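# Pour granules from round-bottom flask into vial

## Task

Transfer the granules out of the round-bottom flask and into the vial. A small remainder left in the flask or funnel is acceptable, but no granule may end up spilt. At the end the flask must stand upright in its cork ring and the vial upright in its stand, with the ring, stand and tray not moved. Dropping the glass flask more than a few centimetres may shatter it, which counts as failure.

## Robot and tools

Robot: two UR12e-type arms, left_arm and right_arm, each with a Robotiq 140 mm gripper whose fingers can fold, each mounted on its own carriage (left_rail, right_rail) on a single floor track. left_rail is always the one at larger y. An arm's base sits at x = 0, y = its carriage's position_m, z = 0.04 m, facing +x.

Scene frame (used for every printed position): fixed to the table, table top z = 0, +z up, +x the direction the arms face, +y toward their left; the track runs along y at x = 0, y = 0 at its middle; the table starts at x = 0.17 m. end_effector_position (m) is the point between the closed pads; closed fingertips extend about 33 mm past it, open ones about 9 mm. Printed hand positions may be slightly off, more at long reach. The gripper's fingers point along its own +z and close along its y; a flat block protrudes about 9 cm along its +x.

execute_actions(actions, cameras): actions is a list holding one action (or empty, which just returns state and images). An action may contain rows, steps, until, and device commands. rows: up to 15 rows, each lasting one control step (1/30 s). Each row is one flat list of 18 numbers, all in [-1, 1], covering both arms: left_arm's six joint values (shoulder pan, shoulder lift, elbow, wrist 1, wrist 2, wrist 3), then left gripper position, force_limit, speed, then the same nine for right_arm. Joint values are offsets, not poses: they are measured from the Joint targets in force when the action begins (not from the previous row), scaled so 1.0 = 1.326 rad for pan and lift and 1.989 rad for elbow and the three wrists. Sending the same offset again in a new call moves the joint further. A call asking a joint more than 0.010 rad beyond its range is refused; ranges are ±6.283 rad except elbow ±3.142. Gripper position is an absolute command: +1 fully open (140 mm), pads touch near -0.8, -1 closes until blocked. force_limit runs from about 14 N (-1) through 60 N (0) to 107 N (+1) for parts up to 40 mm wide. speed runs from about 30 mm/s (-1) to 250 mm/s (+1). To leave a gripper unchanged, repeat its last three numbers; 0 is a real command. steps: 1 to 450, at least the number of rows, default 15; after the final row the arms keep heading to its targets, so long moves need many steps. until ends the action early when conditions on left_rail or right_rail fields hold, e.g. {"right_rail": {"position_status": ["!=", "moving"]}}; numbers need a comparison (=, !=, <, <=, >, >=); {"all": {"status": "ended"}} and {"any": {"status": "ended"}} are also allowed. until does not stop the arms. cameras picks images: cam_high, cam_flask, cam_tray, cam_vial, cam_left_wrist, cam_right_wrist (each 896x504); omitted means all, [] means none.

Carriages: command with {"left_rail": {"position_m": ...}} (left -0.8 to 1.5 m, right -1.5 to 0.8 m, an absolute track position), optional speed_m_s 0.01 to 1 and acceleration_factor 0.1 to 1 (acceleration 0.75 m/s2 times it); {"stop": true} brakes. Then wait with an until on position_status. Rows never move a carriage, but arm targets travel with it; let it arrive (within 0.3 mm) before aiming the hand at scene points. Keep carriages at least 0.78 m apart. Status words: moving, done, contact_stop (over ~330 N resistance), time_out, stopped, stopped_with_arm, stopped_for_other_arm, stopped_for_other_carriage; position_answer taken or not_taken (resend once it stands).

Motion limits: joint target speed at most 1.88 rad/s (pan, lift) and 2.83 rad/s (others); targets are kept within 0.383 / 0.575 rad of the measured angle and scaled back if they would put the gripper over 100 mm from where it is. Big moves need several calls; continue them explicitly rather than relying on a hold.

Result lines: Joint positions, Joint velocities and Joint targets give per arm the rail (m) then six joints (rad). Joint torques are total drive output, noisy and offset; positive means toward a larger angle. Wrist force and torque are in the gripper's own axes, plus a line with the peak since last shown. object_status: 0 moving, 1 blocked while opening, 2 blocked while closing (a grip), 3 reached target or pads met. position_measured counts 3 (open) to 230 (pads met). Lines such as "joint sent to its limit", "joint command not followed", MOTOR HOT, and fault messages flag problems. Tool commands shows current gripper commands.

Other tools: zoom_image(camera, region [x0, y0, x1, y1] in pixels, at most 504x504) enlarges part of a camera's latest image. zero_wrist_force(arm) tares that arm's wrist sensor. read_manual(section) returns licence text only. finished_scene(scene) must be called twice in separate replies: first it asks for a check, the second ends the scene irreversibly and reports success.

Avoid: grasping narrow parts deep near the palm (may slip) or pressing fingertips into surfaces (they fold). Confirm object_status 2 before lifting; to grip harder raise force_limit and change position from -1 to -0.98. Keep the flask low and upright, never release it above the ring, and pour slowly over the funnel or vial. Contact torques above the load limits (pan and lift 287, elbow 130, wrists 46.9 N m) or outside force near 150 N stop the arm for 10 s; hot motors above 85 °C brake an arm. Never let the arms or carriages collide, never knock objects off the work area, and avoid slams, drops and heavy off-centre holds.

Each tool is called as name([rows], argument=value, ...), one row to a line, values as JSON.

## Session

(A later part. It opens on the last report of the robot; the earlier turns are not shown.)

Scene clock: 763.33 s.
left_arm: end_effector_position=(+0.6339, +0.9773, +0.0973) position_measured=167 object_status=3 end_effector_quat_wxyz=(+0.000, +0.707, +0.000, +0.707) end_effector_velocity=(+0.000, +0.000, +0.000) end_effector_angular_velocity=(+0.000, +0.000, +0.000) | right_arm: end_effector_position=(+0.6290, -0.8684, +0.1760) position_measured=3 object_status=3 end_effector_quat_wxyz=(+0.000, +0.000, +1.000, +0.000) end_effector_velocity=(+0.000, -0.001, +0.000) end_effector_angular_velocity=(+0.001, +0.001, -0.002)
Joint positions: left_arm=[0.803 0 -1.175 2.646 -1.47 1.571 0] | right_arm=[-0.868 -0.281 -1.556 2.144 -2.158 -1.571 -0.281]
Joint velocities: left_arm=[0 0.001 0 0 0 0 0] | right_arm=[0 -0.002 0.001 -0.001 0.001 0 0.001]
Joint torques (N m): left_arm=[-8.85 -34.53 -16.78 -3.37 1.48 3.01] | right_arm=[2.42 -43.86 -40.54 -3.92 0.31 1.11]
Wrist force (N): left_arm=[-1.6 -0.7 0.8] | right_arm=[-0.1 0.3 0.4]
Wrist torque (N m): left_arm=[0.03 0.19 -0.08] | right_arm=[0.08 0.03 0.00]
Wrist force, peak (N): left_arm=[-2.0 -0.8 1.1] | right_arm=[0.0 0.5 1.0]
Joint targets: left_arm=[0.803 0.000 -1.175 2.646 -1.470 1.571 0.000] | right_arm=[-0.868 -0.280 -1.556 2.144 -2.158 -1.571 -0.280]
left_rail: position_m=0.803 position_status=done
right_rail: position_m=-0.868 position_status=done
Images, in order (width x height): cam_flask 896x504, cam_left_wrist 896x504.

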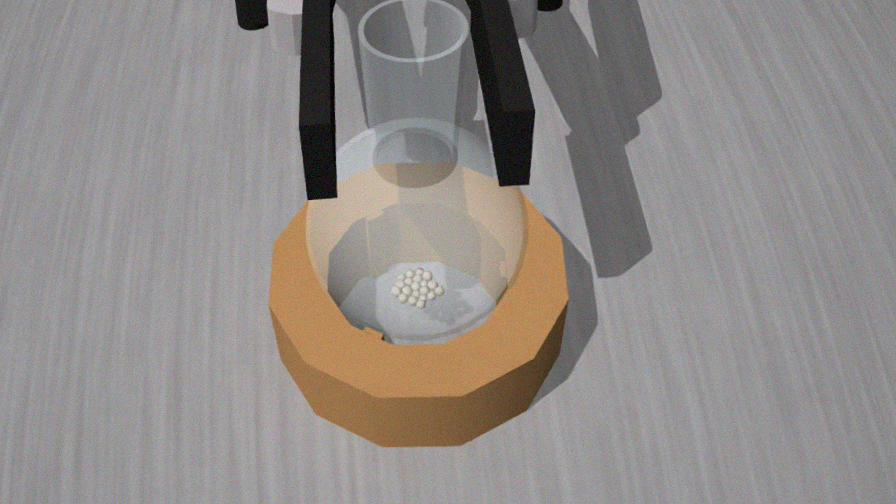

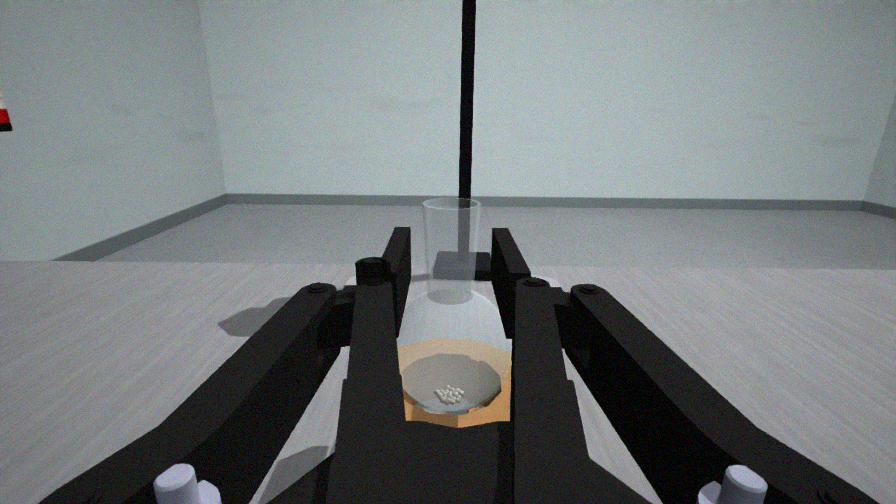

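execute_actions([
  {"rows": [[0,0,0,0,0,0,-1,0.1,-1,0,0,0,0,0,0,1,1,1]], "steps": 36},
], cameras=["cam_flask", "cam_left_wrist"])

Scene clock: 777.97 s.
left_arm: end_effector_position=(+0.6339, +0.9773, +0.0973) position_measured=200 object_status=2 end_effector_quat_wxyz=(+0.000, +0.707, +0.000, +0.707) end_effector_velocity=(+0.000, +0.000, +0.000) end_effector_angular_velocity=(+0.000, +0.000, -0.001) | right_arm: end_effector_position=(+0.6290, -0.8684, +0.1760) position_measured=3 object_status=3 end_effector_quat_wxyz=(+0.000, +0.000, +1.000, +0.000) end_effector_velocity=(-0.001, -0.002, +0.000) end_effector_angular_velocity=(-0.001, +0.000, -0.003)
Joint positions: left_arm=[0.803 0 -1.175 2.646 -1.47 1.571 0] | right_arm=[-0.868 -0.281 -1.556 2.144 -2.158 -1.571 -0.281]
Joint velocities: left_arm=[0 0 0 -0.001 0 0.001 0] | right_arm=[0 -0.002 -0.001 0.001 -0.001 -0.001 0]
Joint torques (N m): left_arm=[-8.95 -36.41 -15.73 -1.91 -0.35 2.85] | right_arm=[0.08 -43.98 -39.47 -4.04 0.43 0.79]
Wrist force (N): left_arm=[-1.6 -1.0 0.5] | right_arm=[0.1 0.2 0.8]
Wrist torque (N m): left_arm=[0.05 0.19 -0.06] | right_arm=[0.03 -0.03 0.00]
Wrist force, peak (N): left_arm=[-1.9 -0.8 1.0] | right_arm=[-0.5 0.6 0.8]
Joint targets: left_arm=[0.803 0.000 -1.175 2.646 -1.470 1.571 0.000] | right_arm=[-0.868 -0.280 -1.556 2.144 -2.158 -1.571 -0.280]
left_rail: position_m=0.803 position_status=done
right_rail: position_m=-0.868 position_status=done
Images, in order (width x height): cam_flask 896x504, cam_left_wrist 896x504.

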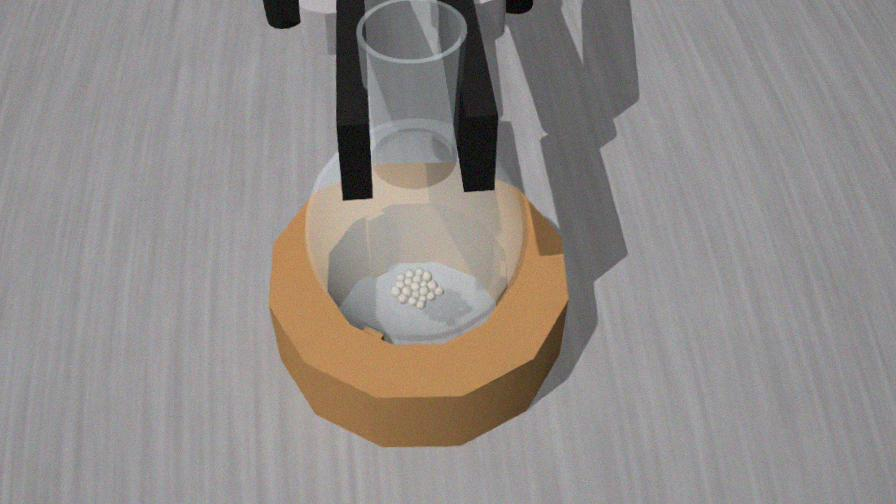

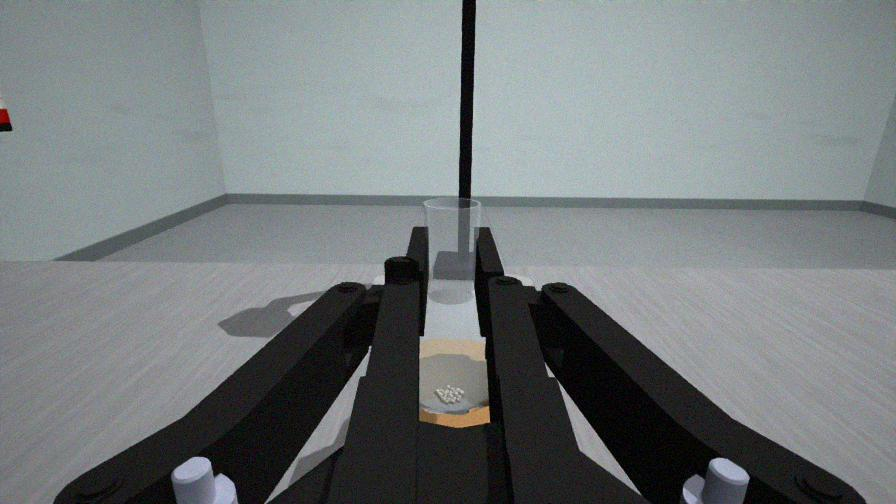

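execute_actions([
  {"rows": [[0,-0.00022,0,0.00015,0,0,-1,0.1,-1,0,0,0,0,0,0,1,1,1],[0,-0.00159,-0.00002,0.00109,0,0,-1,0.1,-1,0,0,0,0,0,0,1,1,1],[0,-0.0048,-0.00007,0.00327,0,0,-1,0.1,-1,0,0,0,0,0,0,1,1,1],[0,-0.0101,-0.00015,0.00689,0,0,-1,0.1,-1,0,0,0,0,0,0,1,1,1],[0,-0.0174,-0.00026,0.01186,0,0,-1,0.1,-1,0,0,0,0,0,0,1,1,1],[0,-0.02631,-0.0004,0.01794,0,0,-1,0.1,-1,0,0,0,0,0,0,1,1,1],[0,-0.03628,-0.00055,0.02474,0,0,-1,0.1,-1,0,0,0,0,0,0,1,1,1],[0,-0.04661,-0.00071,0.03178,0,0,-1,0.1,-1,0,0,0,0,0,0,1,1,1],[0,-0.05658,-0.00086,0.03858,0,0,-1,0.1,-1,0,0,0,0,0,0,1,1,1],[0,-0.06549,-0.001,0.04466,0,0,-1,0.1,-1,0,0,0,0,0,0,1,1,1],[0,-0.07279,-0.00111,0.04963,0,0,-1,0.1,-1,0,0,0,0,0,0,1,1,1],[0,-0.07809,-0.00119,0.05325,0,0,-1,0.1,-1,0,0,0,0,0,0,1,1,1],[0,-0.0813,-0.00124,0.05543,0,0,-1,0.1,-1,0,0,0,0,0,0,1,1,1],[0,-0.08267,-0.00126,0.05637,0,0,-1,0.1,-1,0,0,0,0,0,0,1,1,1],[0,-0.08289,-0.00126,0.05652,0,0,-1,0.1,-1,0,0,0,0,0,0,1,1,1]], "steps": 22},
], cameras=["cam_flask", "cam_left_wrist"])

Scene clock: 845.27 s.
left_arm: end_effector_position=(+0.6339, +0.9773, +0.1297) position_measured=200 object_status=2 end_effector_quat_wxyz=(+0.000, +0.707, +0.000, +0.707) end_effector_velocity=(+0.000, +0.001, +0.001) end_effector_angular_velocity=(-0.002, +0.000, +0.001) | right_arm: end_effector_position=(+0.6290, -0.8684, +0.1760) position_measured=3 object_status=3 end_effector_quat_wxyz=(+0.000, +0.000, +1.000, +0.000) end_effector_velocity=(+0.001, +0.000, +0.001) end_effector_angular_velocity=(-0.001, -0.002, +0.001)
Joint positions: left_arm=[0.803 0 -1.284 2.643 -1.358 1.571 0] | right_arm=[-0.868 -0.281 -1.556 2.144 -2.158 -1.571 -0.281]
Joint velocities: left_arm=[0 0 -0.003 0 0.003 -0.001 -0.002] | right_arm=[0 0 0 -0.001 -0.001 0 -0.001]
Joint torques (N m): left_arm=[-8.77 -55.31 -23.5 -0.93 -1.92 2.19] | right_arm=[0.51 -44.17 -39.9 -3.17 0.09 1.96]
Wrist force (N): left_arm=[-1.7 -0.7 0.7] | right_arm=[-0.3 0.2 0.5]
Wrist torque (N m): left_arm=[0.03 0.10 -0.04] | right_arm=[0.05 0.06 0.01]
Wrist force, peak (N): left_arm=[-2.9 -0.7 0.6] | right_arm=[-0.4 0.7 0.8]
Joint targets: left_arm=[0.803 0.000 -1.285 2.643 -1.358 1.571 0.000] | right_arm=[-0.868 -0.280 -1.556 2.144 -2.158 -1.571 -0.280]
left_rail: position_m=0.803 position_status=done
right_rail: position_m=-0.868 position_status=done
Images, in order (width x height): cam_flask 896x504, cam_left_wrist 896x504.

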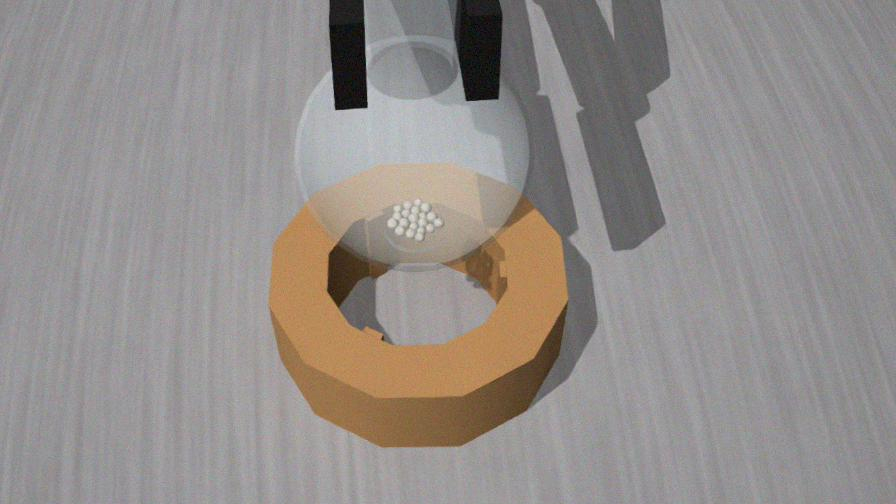

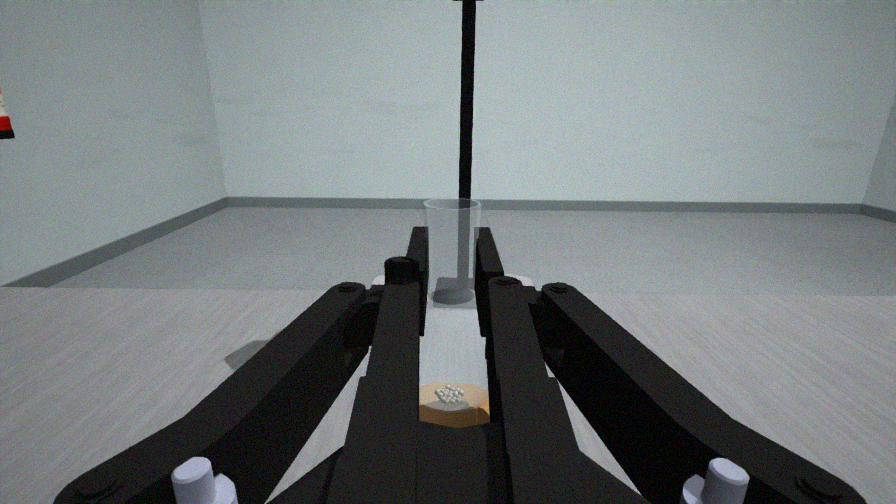

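execute_actions([
  {"rows": [[0,-0.00077,0.00008,0.00044,0,0,-1,0.1,-1,0,0,0,0,0,0,1,1,1],[0,-0.00556,0.00056,0.00315,0,0,-1,0.1,-1,0,0,0,0,0,0,1,1,1],[0,-0.01675,0.00167,0.0095,0,0,-1,0.1,-1,0,0,0,0,0,0,1,1,1],[0,-0.03525,0.00352,0.01998,0,0,-1,0.1,-1,0,0,0,0,0,0,1,1,1],[0,-0.0607,0.00606,0.03441,0,0,-1,0.1,-1,0,0,0,0,0,0,1,1,1],[0,-0.09181,0.00917,0.05204,0,0,-1,0.1,-1,0,0,0,0,0,0,1,1,1],[0,-0.1266,0.01264,0.07175,0,0,-1,0.1,-1,0,0,0,0,0,0,1,1,1],[0,-0.16264,0.01624,0.09218,0,0,-1,0.1,-1,0,0,0,0,0,0,1,1,1],[0,-0.19742,0.01972,0.11189,0,0,-1,0.1,-1,0,0,0,0,0,0,1,1,1],[0,-0.22853,0.02283,0.12953,0,0,-1,0.1,-1,0,0,0,0,0,0,1,1,1],[0,-0.25399,0.02537,0.14396,0,0,-1,0.1,-1,0,0,0,0,0,0,1,1,1],[0,-0.27248,0.02722,0.15444,0,0,-1,0.1,-1,0,0,0,0,0,0,1,1,1],[0,-0.28368,0.02833,0.16078,0,0,-1,0.1,-1,0,0,0,0,0,0,1,1,1],[0,-0.28846,0.02881,0.1635,0,0,-1,0.1,-1,0,0,0,0,0,0,1,1,1],[0,-0.28924,0.02889,0.16393,0,0,-1,0.1,-1,0,0,0,0,0,0,1,1,1]], "steps": 24},
], cameras=["cam_left_wrist", "cam_vial"])

Scene clock: 909.90 s.
left_arm: end_effector_position=(+0.5741, +0.9773, +0.2197) position_measured=200 object_status=2 end_effector_quat_wxyz=(+0.000, +0.707, +0.000, +0.707) end_effector_velocity=(+0.000, +0.001, +0.001) end_effector_angular_velocity=(+0.001, +0.000, +0.001) | right_arm: end_effector_position=(+0.6290, -0.8684, +0.1760) position_measured=3 object_status=3 end_effector_quat_wxyz=(+0.000, +0.000, +1.000, +0.000) end_effector_velocity=(+0.000, +0.001, +0.001) end_effector_angular_velocity=(+0.000, -0.001, +0.002)
Joint positions: left_arm=[0.803 0 -1.668 2.7 -1.032 1.571 0] | right_arm=[-0.868 -0.281 -1.556 2.144 -2.158 -1.571 -0.281]
Joint velocities: left_arm=[0 0.001 -0.003 0 0.003 0 0.001] | right_arm=[0 0.002 -0.001 -0.001 0.001 0 0]
Joint torques (N m): left_arm=[-8.88 -32.4 -12.9 -1.53 -1.79 2.14] | right_arm=[1.15 -43.33 -38.32 -3 -0.15 2.2]
Wrist force (N): left_arm=[-1.4 -0.9 0.8] | right_arm=[0.0 0.4 0.4]
Wrist torque (N m): left_arm=[0.01 0.06 -0.07] | right_arm=[0.08 -0.01 0.00]
Wrist force, peak (N): left_arm=[-4.5 -0.9 2.0] | right_arm=[-0.4 0.3 1.0]
Joint targets: left_arm=[0.803 0.000 -1.668 2.700 -1.032 1.571 0.000] | right_arm=[-0.868 -0.280 -1.556 2.144 -2.158 -1.571 -0.280]
left_rail: position_m=0.803 position_status=done
right_rail: position_m=-0.868 position_status=done
Images, in order (width x height): cam_vial 896x504, cam_left_wrist 896x504.

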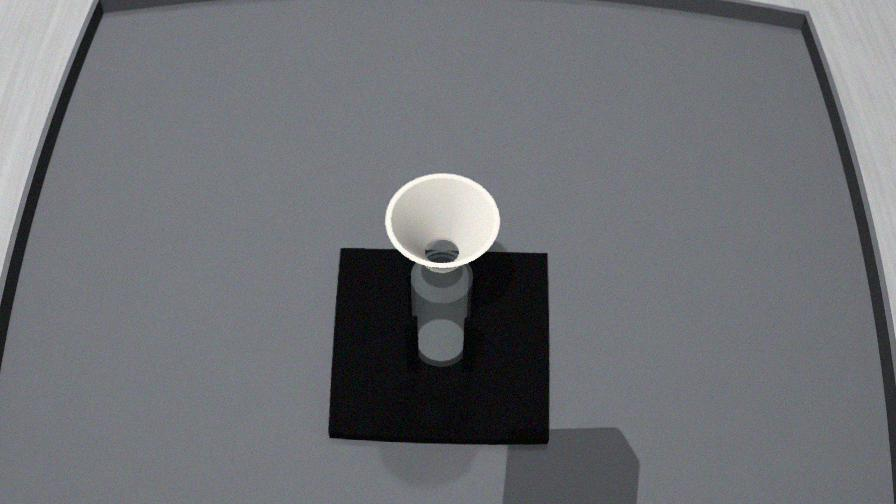

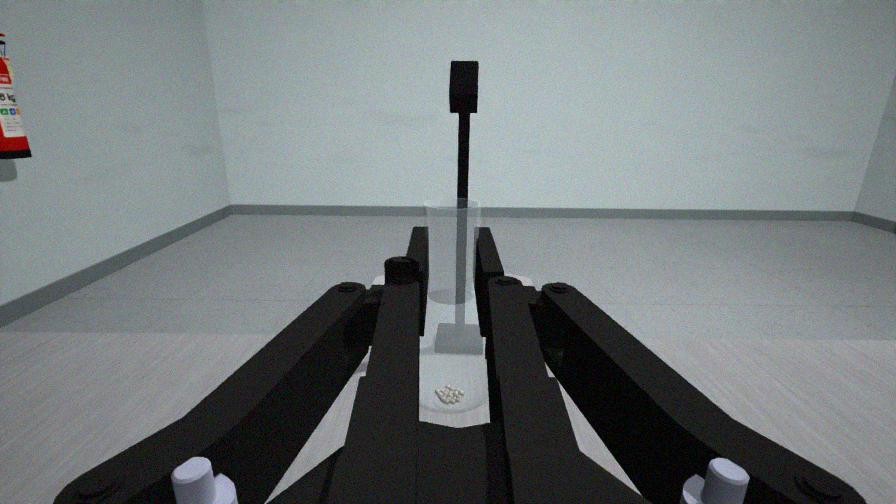

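zoom_image(camera="cam_vial", region=[310, 150, 580, 450])

Scaled by 1.680 from the camera's 896x504 image, which has a finer 1280x720 frame.

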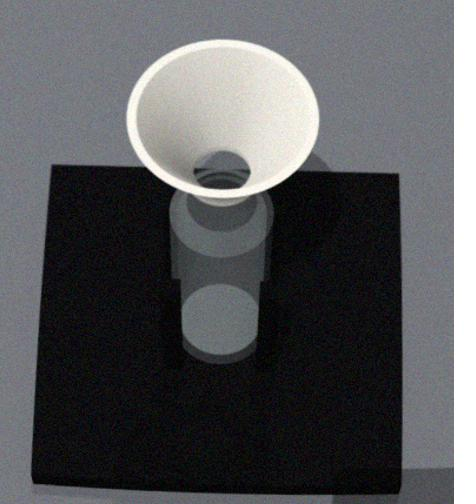

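execute_actions([
  {"left_rail": {"position_m": 0.3, "acceleration_factor": 0.6}, "steps": 150, "until": {"left_rail": {"position_status": ["!=", "moving"]}}},
], cameras=["cam_left_wrist", "cam_vial", "cam_tray", "cam_high"])

Scene clock: 940.00 s.
left_arm: end_effector_position=(+0.5740, +0.4743, +0.2198) position_measured=200 object_status=2 end_effector_quat_wxyz=(+0.000, +0.707, +0.000, +0.707) end_effector_velocity=(+0.000, -0.001, +0.001) end_effector_angular_velocity=(+0.000, -0.001, +0.000) | right_arm: end_effector_position=(+0.6290, -0.8684, +0.1760) position_measured=3 object_status=3 end_effector_quat_wxyz=(+0.000, +0.000, +1.000, +0.000) end_effector_velocity=(-0.001, -0.001, -0.001) end_effector_angular_velocity=(+0.001, +0.001, -0.002)
Joint positions: left_arm=[0.3 0 -1.668 2.7 -1.032 1.571 0] | right_arm=[-0.868 -0.281 -1.556 2.144 -2.158 -1.571 -0.281]
Joint velocities: left_arm=[-0.001 0.001 0 -0.001 0 0.001 0] | right_arm=[0 -0.002 0.001 0.001 -0.001 0 0]
Joint torques (N m): left_arm=[3.47 -29.76 -28.53 -3.65 -1.73 2.16] | right_arm=[-0.04 -42.27 -39.72 -2.87 -0.1 1.89]
Wrist force (N): left_arm=[-1.7 -0.8 1.1] | right_arm=[-0.2 0.4 0.5]
Wrist torque (N m): left_arm=[0.03 0.11 -0.07] | right_arm=[0.09 0.05 0.01]
Wrist force, peak (N): left_arm=[-1.8 -2.0 1.3] | right_arm=[-0.1 0.7 1.0]
Joint targets: left_arm=[0.300 0.000 -1.668 2.700 -1.032 1.571 0.000] | right_arm=[-0.868 -0.280 -1.556 2.144 -2.158 -1.571 -0.280]
Tool commands: left_gripper/position=-1.0 left_gripper/force_limit=+0.1 left_gripper/speed=-1.0 right_gripper/position=+1.0 right_gripper/force_limit=+1.0 right_gripper/speed=+1.0
left_rail: position_m=0.300 position_status=done
right_rail: position_m=-0.868 position_status=done
Images, in order (width x height): cam_high 896x504, cam_tray 896x504, cam_vial 896x504, cam_left_wrist 896x504.

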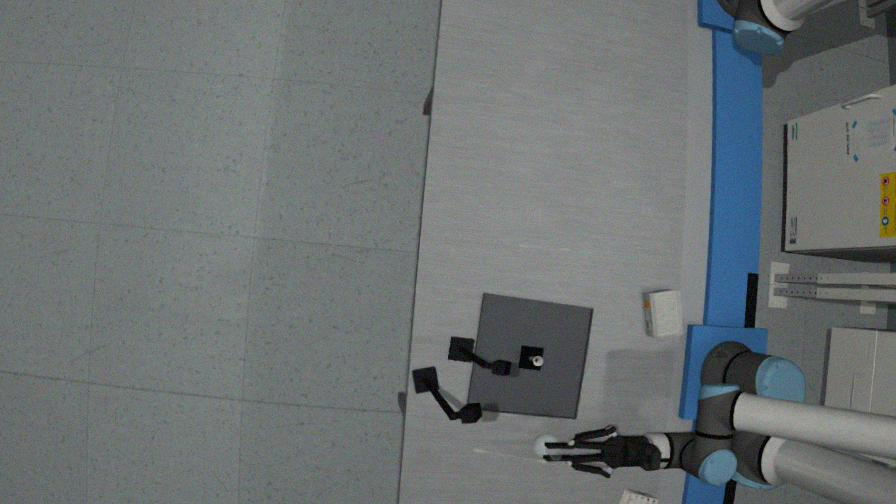

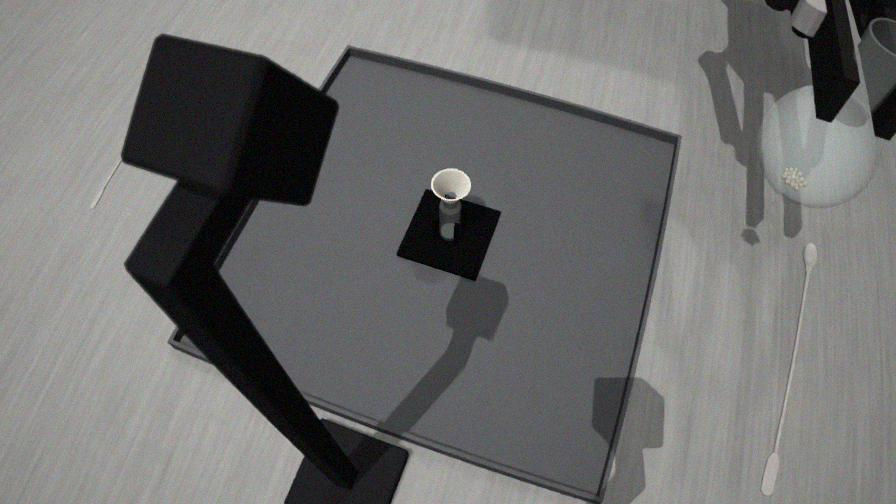

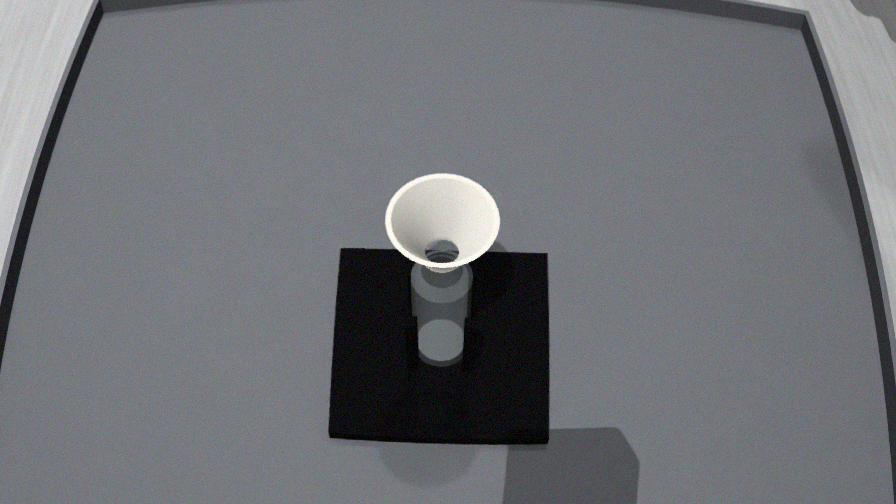

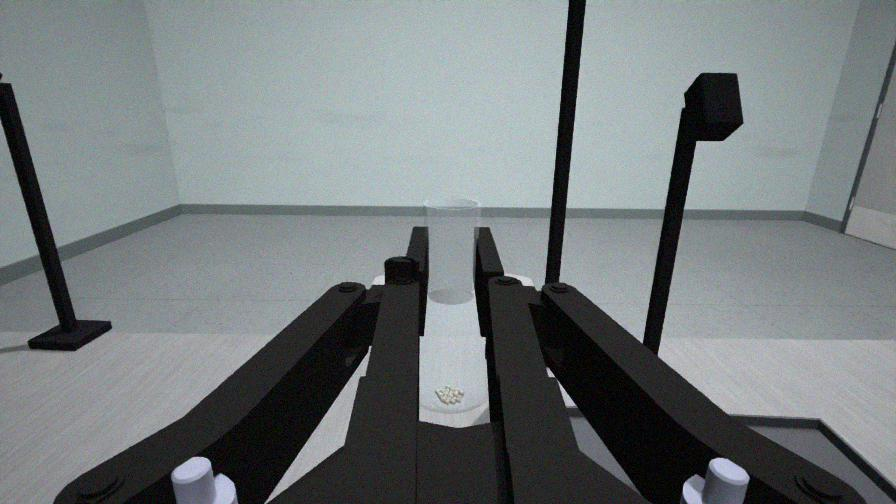

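zoom_image(camera="cam_high", region=[400, 270, 780, 504])

Scaled by 1.326 from the camera's 896x504 image, which has a finer 1280x720 frame.

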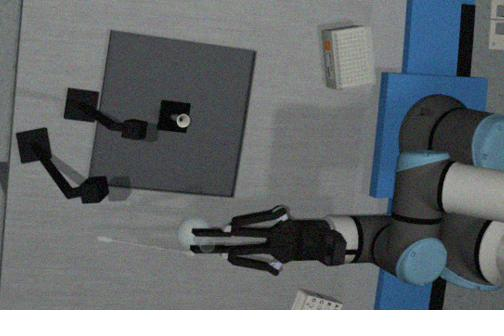

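zoom_image(camera="cam_tray", region=[390, 150, 520, 290])

zoom_image(camera="cam_tray", region=[700, 0, 896, 260])

Scaled by 3.600 from the camera's 896x504 image, which has a finer 1280x720 frame.

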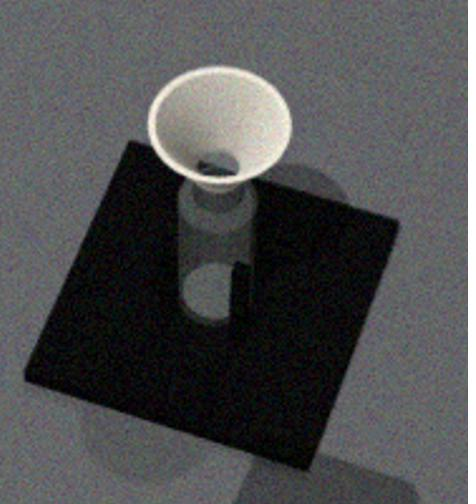

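Scaled by 1.938 from the camera's 896x504 image, which has a finer 1280x720 frame.

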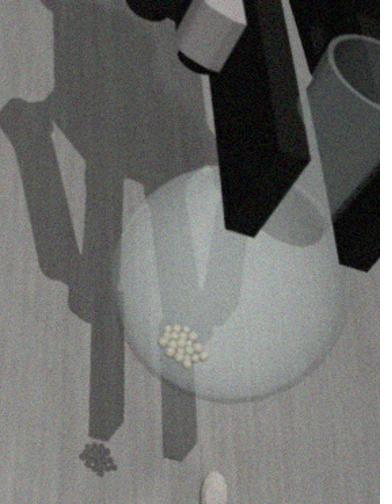

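execute_actions([
  {"rows": [[0,0,0,0,0,0.00511,-1,0.1,-1,0,0,0,0,0,0,1,1,1],[0,0,0,0,0,0.02043,-1,0.1,-1,0,0,0,0,0,0,1,1,1],[0,0,0,0,0,0.04597,-1,0.1,-1,0,0,0,0,0,0,1,1,1],[0,0,0,0,0,0.08172,-1,0.1,-1,0,0,0,0,0,0,1,1,1],[0,0,0,0,0,0.12641,-1,0.1,-1,0,0,0,0,0,0,1,1,1],[0,0,0,0,0,0.17238,-1,0.1,-1,0,0,0,0,0,0,1,1,1],[0,0,0,0,0,0.21834,-1,0.1,-1,0,0,0,0,0,0,1,1,1],[0,0,0,0,0,0.26431,-1,0.1,-1,0,0,0,0,0,0,1,1,1],[0,0,0,0,0,0.31028,-1,0.1,-1,0,0,0,0,0,0,1,1,1],[0,0,0,0,0,0.35625,-1,0.1,-1,0,0,0,0,0,0,1,1,1],[0,0,0,0,0,0.40094,-1,0.1,-1,0,0,0,0,0,0,1,1,1],[0,0,0,0,0,0.43669,-1,0.1,-1,0,0,0,0,0,0,1,1,1],[0,0,0,0,0,0.46223,-1,0.1,-1,0,0,0,0,0,0,1,1,1],[0,0,0,0,0,0.47755,-1,0.1,-1,0,0,0,0,0,0,1,1,1],[0,0,0,0,0,0.48266,-1,0.1,-1,0,0,0,0,0,0,1,1,1]], "steps": 24},
], cameras=["cam_left_wrist", "cam_tray"])

Scene clock: 1070.23 s.
left_arm: end_effector_position=(+0.5740, +0.4742, +0.2198) position_measured=200 object_status=2 end_effector_quat_wxyz=(-0.326, +0.627, -0.326, +0.627) end_effector_velocity=(+0.000, +0.000, +0.000) end_effector_angular_velocity=(+0.004, +0.000, +0.000) | right_arm: end_effector_position=(+0.6290, -0.8684, +0.1760) position_measured=3 object_status=3 end_effector_quat_wxyz=(+0.000, +0.000, +1.000, +0.000) end_effector_velocity=(+0.000, -0.001, +0.000) end_effector_angular_velocity=(+0.001, -0.001, -0.002)
Joint positions: left_arm=[0.3 0 -1.668 2.7 -1.032 1.571 0.959] | right_arm=[-0.868 -0.281 -1.556 2.144 -2.158 -1.571 -0.281]
Joint velocities: left_arm=[0 0 0 0.001 0 0 0.004] | right_arm=[0 -0.001 0 0 0 0.001 0]
Joint torques (N m): left_arm=[10.16 -28.13 -34.42 -4.49 -1.65 3.88] | right_arm=[2.38 -45.16 -39.37 -3.31 -0.08 2.21]
Wrist force (N): left_arm=[-1.7 -0.5 0.5] | right_arm=[0.0 0.2 0.4]
Wrist torque (N m): left_arm=[-0.09 0.01 -0.11] | right_arm=[0.05 0.00 0.01]
Wrist force, peak (N): left_arm=[-2.0 -1.0 1.0] | right_arm=[-0.2 0.6 1.0]
Joint targets: left_arm=[0.300 0.000 -1.668 2.700 -1.032 1.571 0.960] | right_arm=[-0.868 -0.280 -1.556 2.144 -2.158 -1.571 -0.280]
left_rail: position_m=0.300 position_status=done
right_rail: position_m=-0.868 position_status=done
Images, in order (width x height): cam_tray 896x504, cam_left_wrist 896x504.

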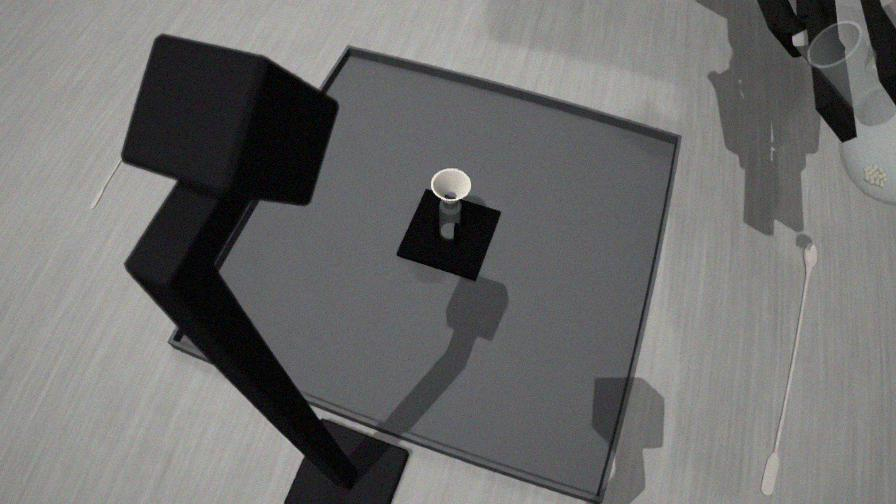

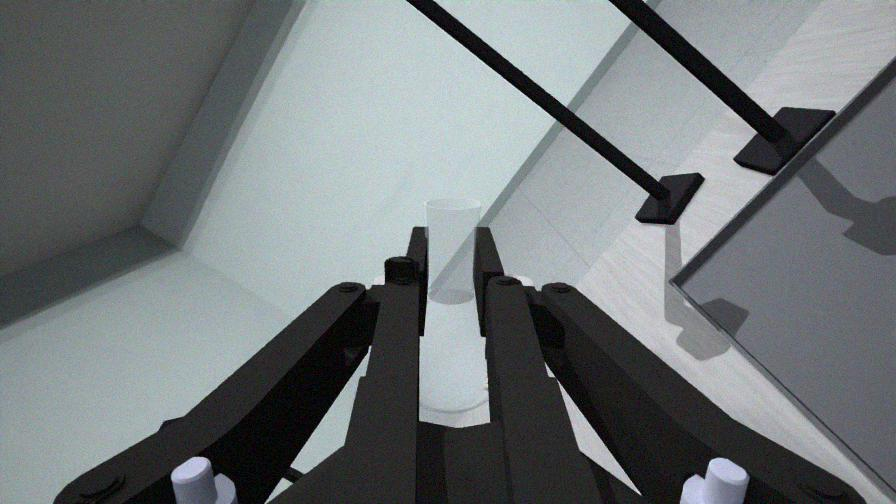

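execute_actions([
  {"left_rail": {"position_m": 0.151}, "rows": [[0,0,0,0,0,0.00511,-1,0.1,-1,0,0,0,0,0,0,1,1,1],[0,0,0,0,0,0.02043,-1,0.1,-1,0,0,0,0,0,0,1,1,1],[0,0,0,0,0,0.04597,-1,0.1,-1,0,0,0,0,0,0,1,1,1],[0,0,0,0,0,0.08172,-1,0.1,-1,0,0,0,0,0,0,1,1,1],[0,0,0,0,0,0.12641,-1,0.1,-1,0,0,0,0,0,0,1,1,1],[0,0,0,0,0,0.17238,-1,0.1,-1,0,0,0,0,0,0,1,1,1],[0,0,0,0,0,0.21834,-1,0.1,-1,0,0,0,0,0,0,1,1,1],[0,0,0,0,0,0.26431,-1,0.1,-1,0,0,0,0,0,0,1,1,1],[0,0,0,0,0,0.31028,-1,0.1,-1,0,0,0,0,0,0,1,1,1],[0,0,0,0,0,0.35625,-1,0.1,-1,0,0,0,0,0,0,1,1,1],[0,0,0,0,0,0.40094,-1,0.1,-1,0,0,0,0,0,0,1,1,1],[0,0,0,0,0,0.43669,-1,0.1,-1,0,0,0,0,0,0,1,1,1],[0,0,0,0,0,0.46223,-1,0.1,-1,0,0,0,0,0,0,1,1,1],[0,0,0,0,0,0.47755,-1,0.1,-1,0,0,0,0,0,0,1,1,1],[0,0,0,0,0,0.48266,-1,0.1,-1,0,0,0,0,0,0,1,1,1]], "steps": 90, "until": {"left_rail": {"position_status": ["!=", "moving"]}}},
], cameras=["cam_left_wrist", "cam_tray", "cam_vial"])

Scene clock: 1088.77 s.
left_arm: end_effector_position=(+0.5740, +0.3253, +0.2198) position_measured=200 object_status=2 end_effector_quat_wxyz=(+0.579, -0.406, +0.579, -0.406) end_effector_velocity=(+0.000, -0.001, +0.000) end_effector_angular_velocity=(+0.003, +0.000, +0.000) | right_arm: end_effector_position=(+0.6290, -0.8684, +0.1760) position_measured=3 object_status=3 end_effector_quat_wxyz=(+0.000, +0.000, +1.000, +0.000) end_effector_velocity=(+0.000, +0.000, -0.001) end_effector_angular_velocity=(+0.000, +0.001, -0.001)
Joint positions: left_arm=[0.151 0 -1.668 2.7 -1.032 1.571 1.919] | right_arm=[-0.868 -0.281 -1.556 2.144 -2.158 -1.571 -0.281]
Joint velocities: left_arm=[-0.001 -0.001 0 0 0 -0.001 0.003] | right_arm=[0 0 0.001 0 0 0 0.001]
Joint torques (N m): left_arm=[10.68 -28.24 -32.51 -4.65 -1.56 2.99] | right_arm=[4.45 -46.91 -39.01 -3.46 -0.43 2.58]
Wrist force (N): left_arm=[-0.9 -0.8 -0.4] | right_arm=[-0.4 0.1 0.6]
Wrist torque (N m): left_arm=[-0.24 -0.16 -0.15] | right_arm=[0.03 0.09 0.01]
Wrist force, peak (N): left_arm=[-2.7 -1.5 0.1] | right_arm=[-0.4 0.5 1.0]
Joint targets: left_arm=[0.151 0.000 -1.668 2.700 -1.032 1.571 1.920] | right_arm=[-0.868 -0.280 -1.556 2.144 -2.158 -1.571 -0.280]
left_rail: position_m=0.151 position_status=done
right_rail: position_m=-0.868 position_status=done
Images, in order (width x height): cam_tray 896x504, cam_vial 896x504, cam_left_wrist 896x504.

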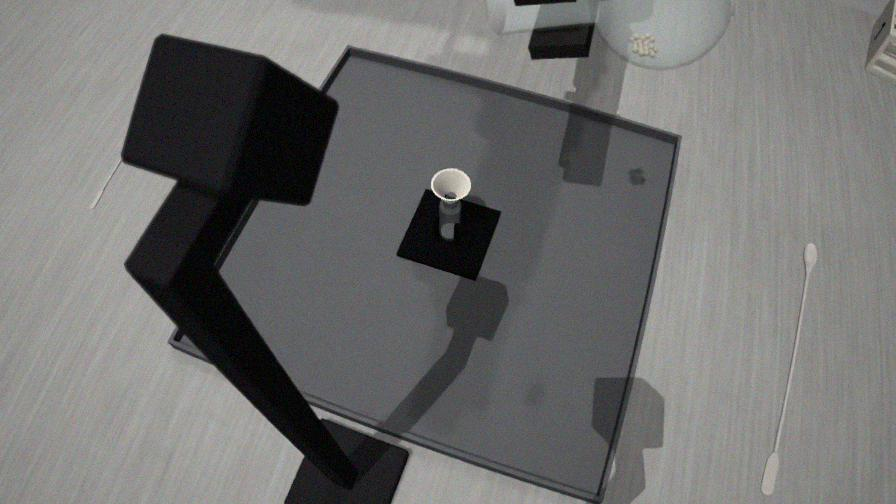

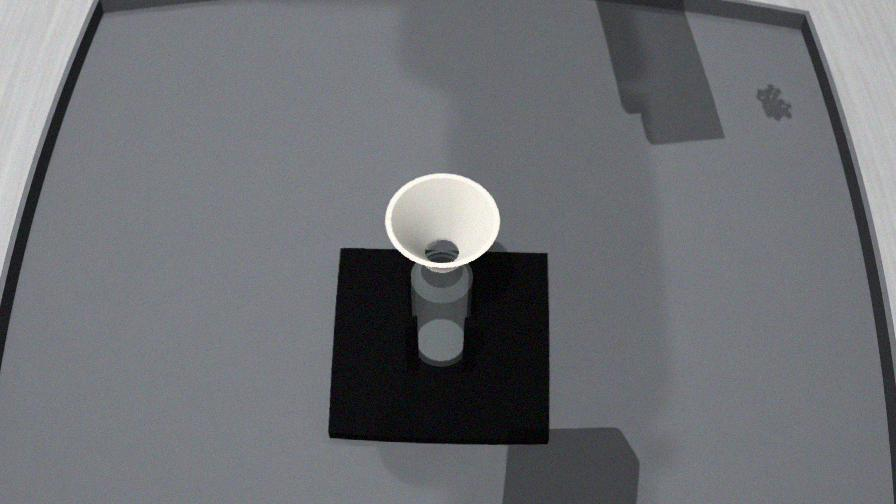

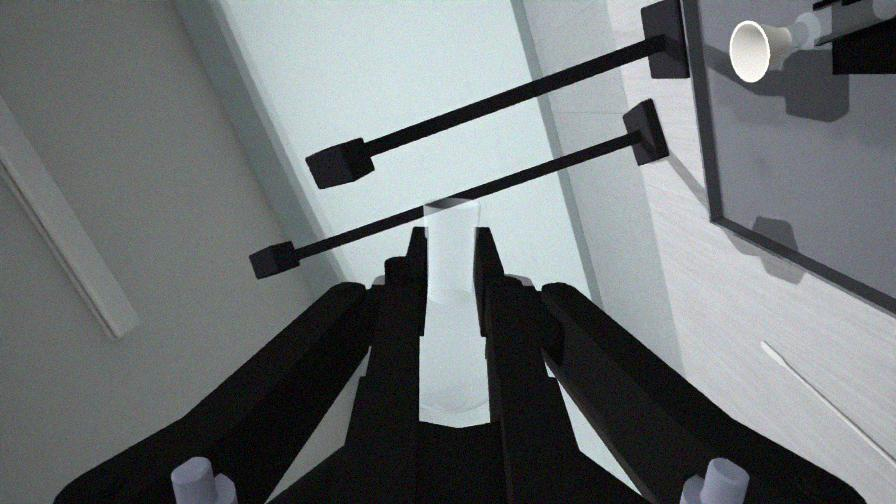

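zoom_image(camera="cam_left_wrist", region=[700, 0, 896, 110])

Scaled by 2.571 from the camera's 896x504 image, which has a finer 1280x720 frame.

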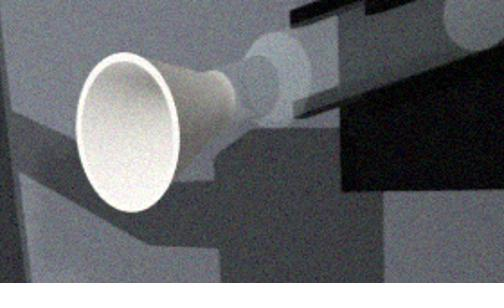

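execute_actions([
  {"rows": [[0,0.00036,0.00004,-0.00029,0,0,-1,0.1,-1,0,0,0,0,0,0,1,1,1],[0,0.00261,0.00032,-0.00206,0,0,-1,0.1,-1,0,0,0,0,0,0,1,1,1],[0,0.00787,0.00095,-0.0062,0,0,-1,0.1,-1,0,0,0,0,0,0,1,1,1],[0,0.01656,0.002,-0.01304,0,0,-1,0.1,-1,0,0,0,0,0,0,1,1,1],[0,0.02851,0.00344,-0.02245,0,0,-1,0.1,-1,0,0,0,0,0,0,1,1,1],[0,0.04312,0.00521,-0.03395,0,0,-1,0.1,-1,0,0,0,0,0,0,1,1,1],[0,0.05946,0.00718,-0.04682,0,0,-1,0.1,-1,0,0,0,0,0,0,1,1,1],[0,0.07639,0.00922,-0.06015,0,0,-1,0.1,-1,0,0,0,0,0,0,1,1,1],[0,0.09272,0.01119,-0.07301,0,0,-1,0.1,-1,0,0,0,0,0,0,1,1,1],[0,0.10733,0.01296,-0.08451,0,0,-1,0.1,-1,0,0,0,0,0,0,1,1,1],[0,0.11929,0.0144,-0.09393,0,0,-1,0.1,-1,0,0,0,0,0,0,1,1,1],[0,0.12798,0.01545,-0.10077,0,0,-1,0.1,-1,0,0,0,0,0,0,1,1,1],[0,0.13323,0.01608,-0.10491,0,0,-1,0.1,-1,0,0,0,0,0,0,1,1,1],[0,0.13548,0.01636,-0.10668,0,0,-1,0.1,-1,0,0,0,0,0,0,1,1,1],[0,0.13584,0.0164,-0.10696,0,0,-1,0.1,-1,0,0,0,0,0,0,1,1,1]], "steps": 24},
], cameras=["cam_left_wrist", "cam_tray", "cam_vial"])

Scene clock: 1137.27 s.
left_arm: end_effector_position=(+0.5740, +0.3252, +0.1699) position_measured=200 object_status=2 end_effector_quat_wxyz=(+0.579, -0.406, +0.579, -0.406) end_effector_velocity=(+0.000, +0.000, -0.001) end_effector_angular_velocity=(+0.001, +0.000, +0.000) | right_arm: end_effector_position=(+0.6290, -0.8684, +0.1760) position_measured=3 object_status=3 end_effector_quat_wxyz=(+0.000, +0.000, +1.000, +0.000) end_effector_velocity=(+0.000, +0.000, +0.001) end_effector_angular_velocity=(+0.000, -0.003, +0.000)
Joint positions: left_arm=[0.151 0 -1.488 2.733 -1.244 1.571 1.92] | right_arm=[-0.868 -0.281 -1.556 2.144 -2.158 -1.571 -0.28]
Joint velocities: left_arm=[0 -0.001 0.003 0 -0.003 0 0.001] | right_arm=[0 0 -0.003 0 0 0.001 0]
Joint torques (N m): left_arm=[9.56 -17.1 -3.69 -5.11 -1.56 3.22] | right_arm=[2.34 -44.01 -38.73 -3.64 -0.03 2.65]
Wrist force (N): left_arm=[-0.8 -0.5 -0.4] | right_arm=[-0.2 0.4 0.4]
Wrist torque (N m): left_arm=[-0.15 -0.21 -0.12] | right_arm=[0.09 0.04 0.01]
Wrist force, peak (N): left_arm=[-0.9 -2.0 0.0] | right_arm=[0.1 0.2 1.1]
Joint targets: left_arm=[0.151 0.000 -1.488 2.733 -1.245 1.571 1.920] | right_arm=[-0.868 -0.280 -1.556 2.144 -2.158 -1.571 -0.280]
left_rail: position_m=0.151 position_status=done
right_rail: position_m=-0.868 position_status=done
Images, in order (width x height): cam_tray 896x504, cam_vial 896x504, cam_left_wrist 896x504.

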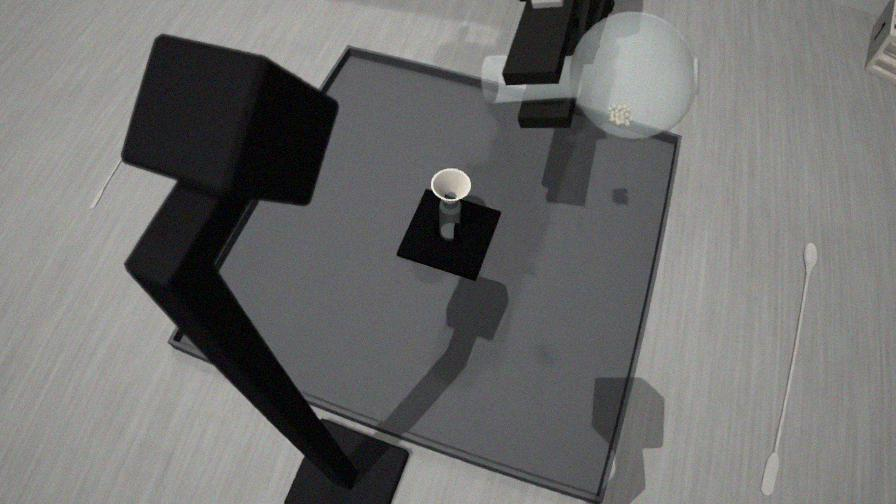

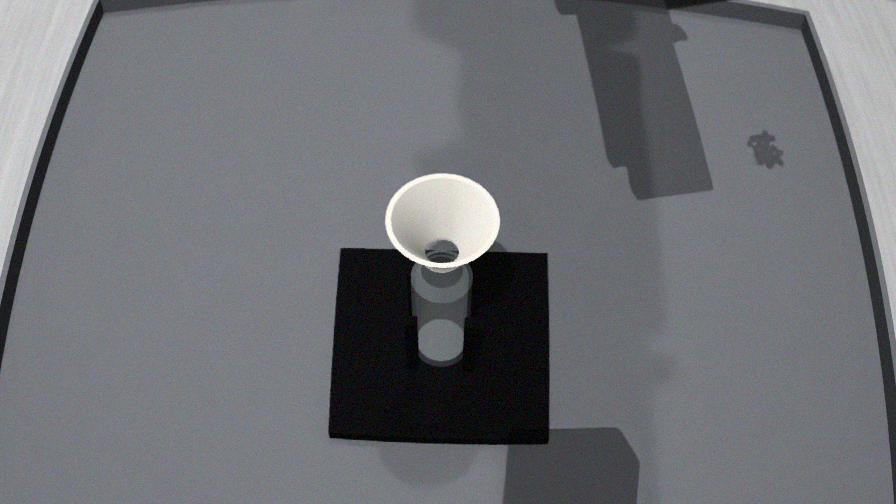

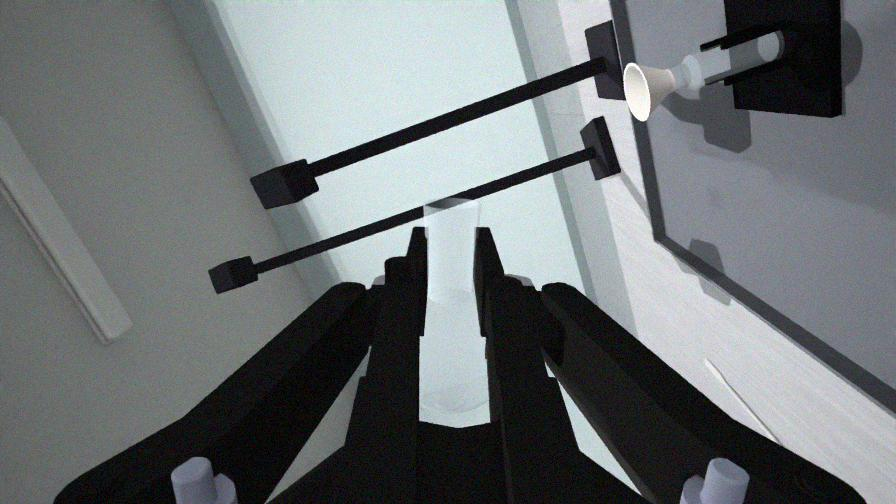

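zoom_image(camera="cam_left_wrist", region=[600, 0, 860, 146])

zoom_image(camera="cam_tray", region=[420, 0, 720, 290])

Scaled by 1.938 from the camera's 896x504 image, which has a finer 1280x720 frame.

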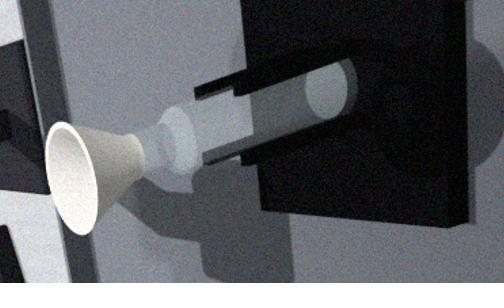

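Scaled by 1.680 from the camera's 896x504 image, which has a finer 1280x720 frame.

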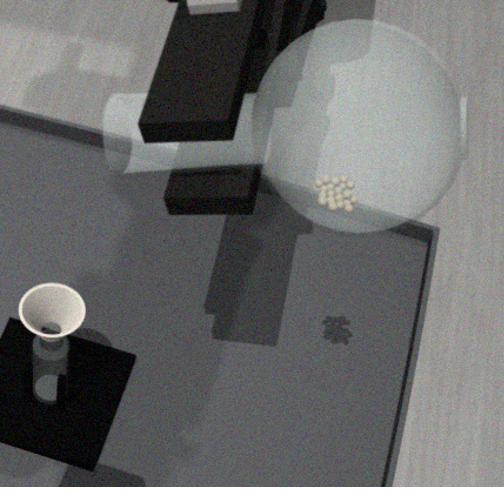

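execute_actions([
  {"left_rail": {"position_m": 0.138}, "rows": [[0,0.00011,-0.00008,0.00024,0,0.00047,-1,0.1,-1,0,0,0,0,0,0,1,1,1],[0,0.00077,-0.00056,0.00173,0,0.00337,-1,0.1,-1,0,0,0,0,0,0,1,1,1],[0,0.00233,-0.0017,0.00523,0,0.01016,-1,0.1,-1,0,0,0,0,0,0,1,1,1],[0,0.00491,-0.00358,0.011,0,0.02139,-1,0.1,-1,0,0,0,0,0,0,1,1,1],[0,0.00846,-0.00617,0.01894,0,0.03683,-1,0.1,-1,0,0,0,0,0,0,1,1,1],[0,0.0128,-0.00933,0.02865,0,0.05571,-1,0.1,-1,0,0,0,0,0,0,1,1,1],[0,0.01765,-0.01286,0.0395,0,0.07681,-1,0.1,-1,0,0,0,0,0,0,1,1,1],[0,0.02267,-0.01652,0.05075,0,0.09869,-1,0.1,-1,0,0,0,0,0,0,1,1,1],[0,0.02752,-0.02005,0.0616,0,0.11979,-1,0.1,-1,0,0,0,0,0,0,1,1,1],[0,0.03185,-0.02321,0.07131,0,0.13866,-1,0.1,-1,0,0,0,0,0,0,1,1,1],[0,0.0354,-0.0258,0.07925,0,0.15411,-1,0.1,-1,0,0,0,0,0,0,1,1,1],[0,0.03798,-0.02768,0.08503,0,0.16533,-1,0.1,-1,0,0,0,0,0,0,1,1,1],[0,0.03954,-0.02882,0.08852,0,0.17212,-1,0.1,-1,0,0,0,0,0,0,1,1,1],[0,0.04021,-0.0293,0.09001,0,0.17503,-1,0.1,-1,0,0,0,0,0,0,1,1,1],[0,0.04031,-0.02938,0.09025,0,0.1755,-1,0.1,-1,0,0,0,0,0,0,1,1,1]], "steps": 26},
], cameras=["cam_left_wrist", "cam_tray", "cam_vial"])

Scene clock: 1318.20 s.
left_arm: end_effector_position=(+0.5833, +0.3122, +0.1099) position_measured=200 object_status=2 end_effector_quat_wxyz=(+0.582, -0.324, +0.694, -0.272) end_effector_velocity=(+0.000, +0.000, -0.001) end_effector_angular_velocity=(+0.002, +0.002, +0.000) | right_arm: end_effector_position=(+0.6290, -0.8684, +0.1760) position_measured=3 object_status=3 end_effector_quat_wxyz=(+0.000, +0.000, +1.000, +0.000) end_effector_velocity=(-0.001, +0.001, -0.001) end_effector_angular_velocity=(-0.001, +0.001, +0.001)
Joint positions: left_arm=[0.138 0 -1.435 2.675 -1.065 1.571 2.268] | right_arm=[-0.868 -0.281 -1.556 2.144 -2.158 -1.571 -0.28]
Joint velocities: left_arm=[0 0 0.001 0 0.002 0 0.002] | right_arm=[0 0.001 0 0.002 0 -0.001 0.001]
Joint torques (N m): left_arm=[8.31 -19.27 -28.22 0.39 -1.26 3.3] | right_arm=[-0.81 -43.05 -38.81 -3.58 -0.69 2.58]
Wrist force (N): left_arm=[-0.5 -0.3 -0.4] | right_arm=[0.1 -0.1 0.5]
Wrist torque (N m): left_arm=[-0.16 -0.19 -0.11] | right_arm=[-0.02 -0.01 0.00]
Wrist force, peak (N): left_arm=[-2.8 -0.4 -0.6] | right_arm=[0.2 0.2 1.2]
Joint targets: left_arm=[0.138 0.000 -1.435 2.675 -1.065 1.571 2.269] | right_arm=[-0.868 -0.280 -1.556 2.144 -2.158 -1.571 -0.280]
left_rail: position_m=0.138 position_status=done
right_rail: position_m=-0.868 position_status=done
Images, in order (width x height): cam_tray 896x504, cam_vial 896x504, cam_left_wrist 896x504.

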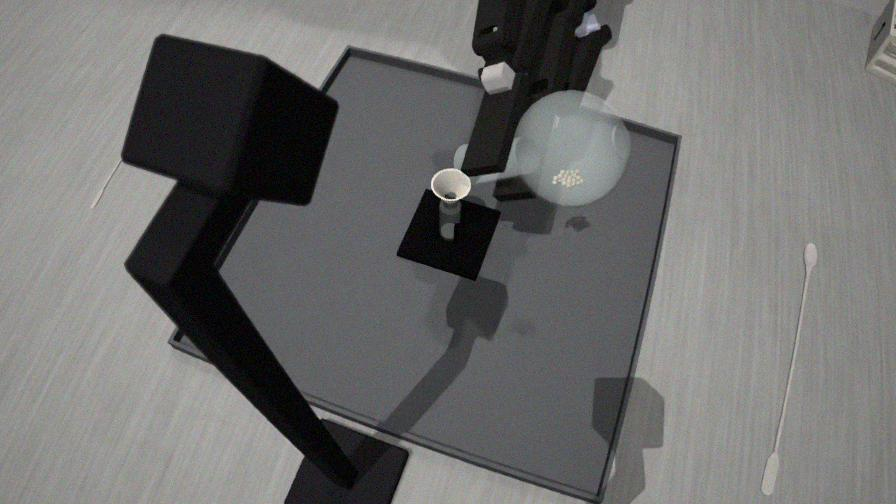

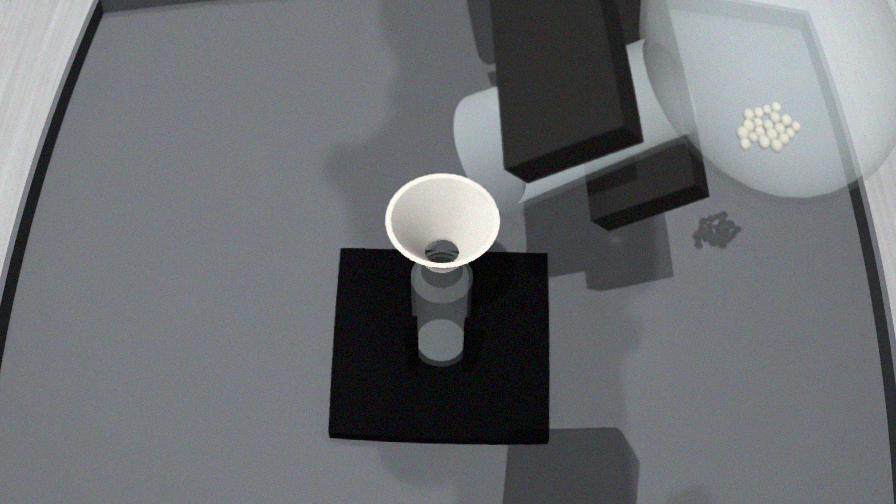

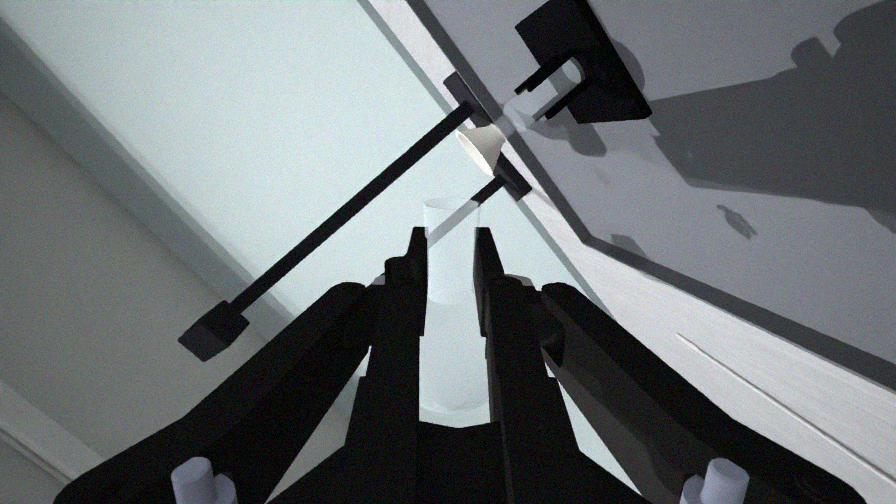

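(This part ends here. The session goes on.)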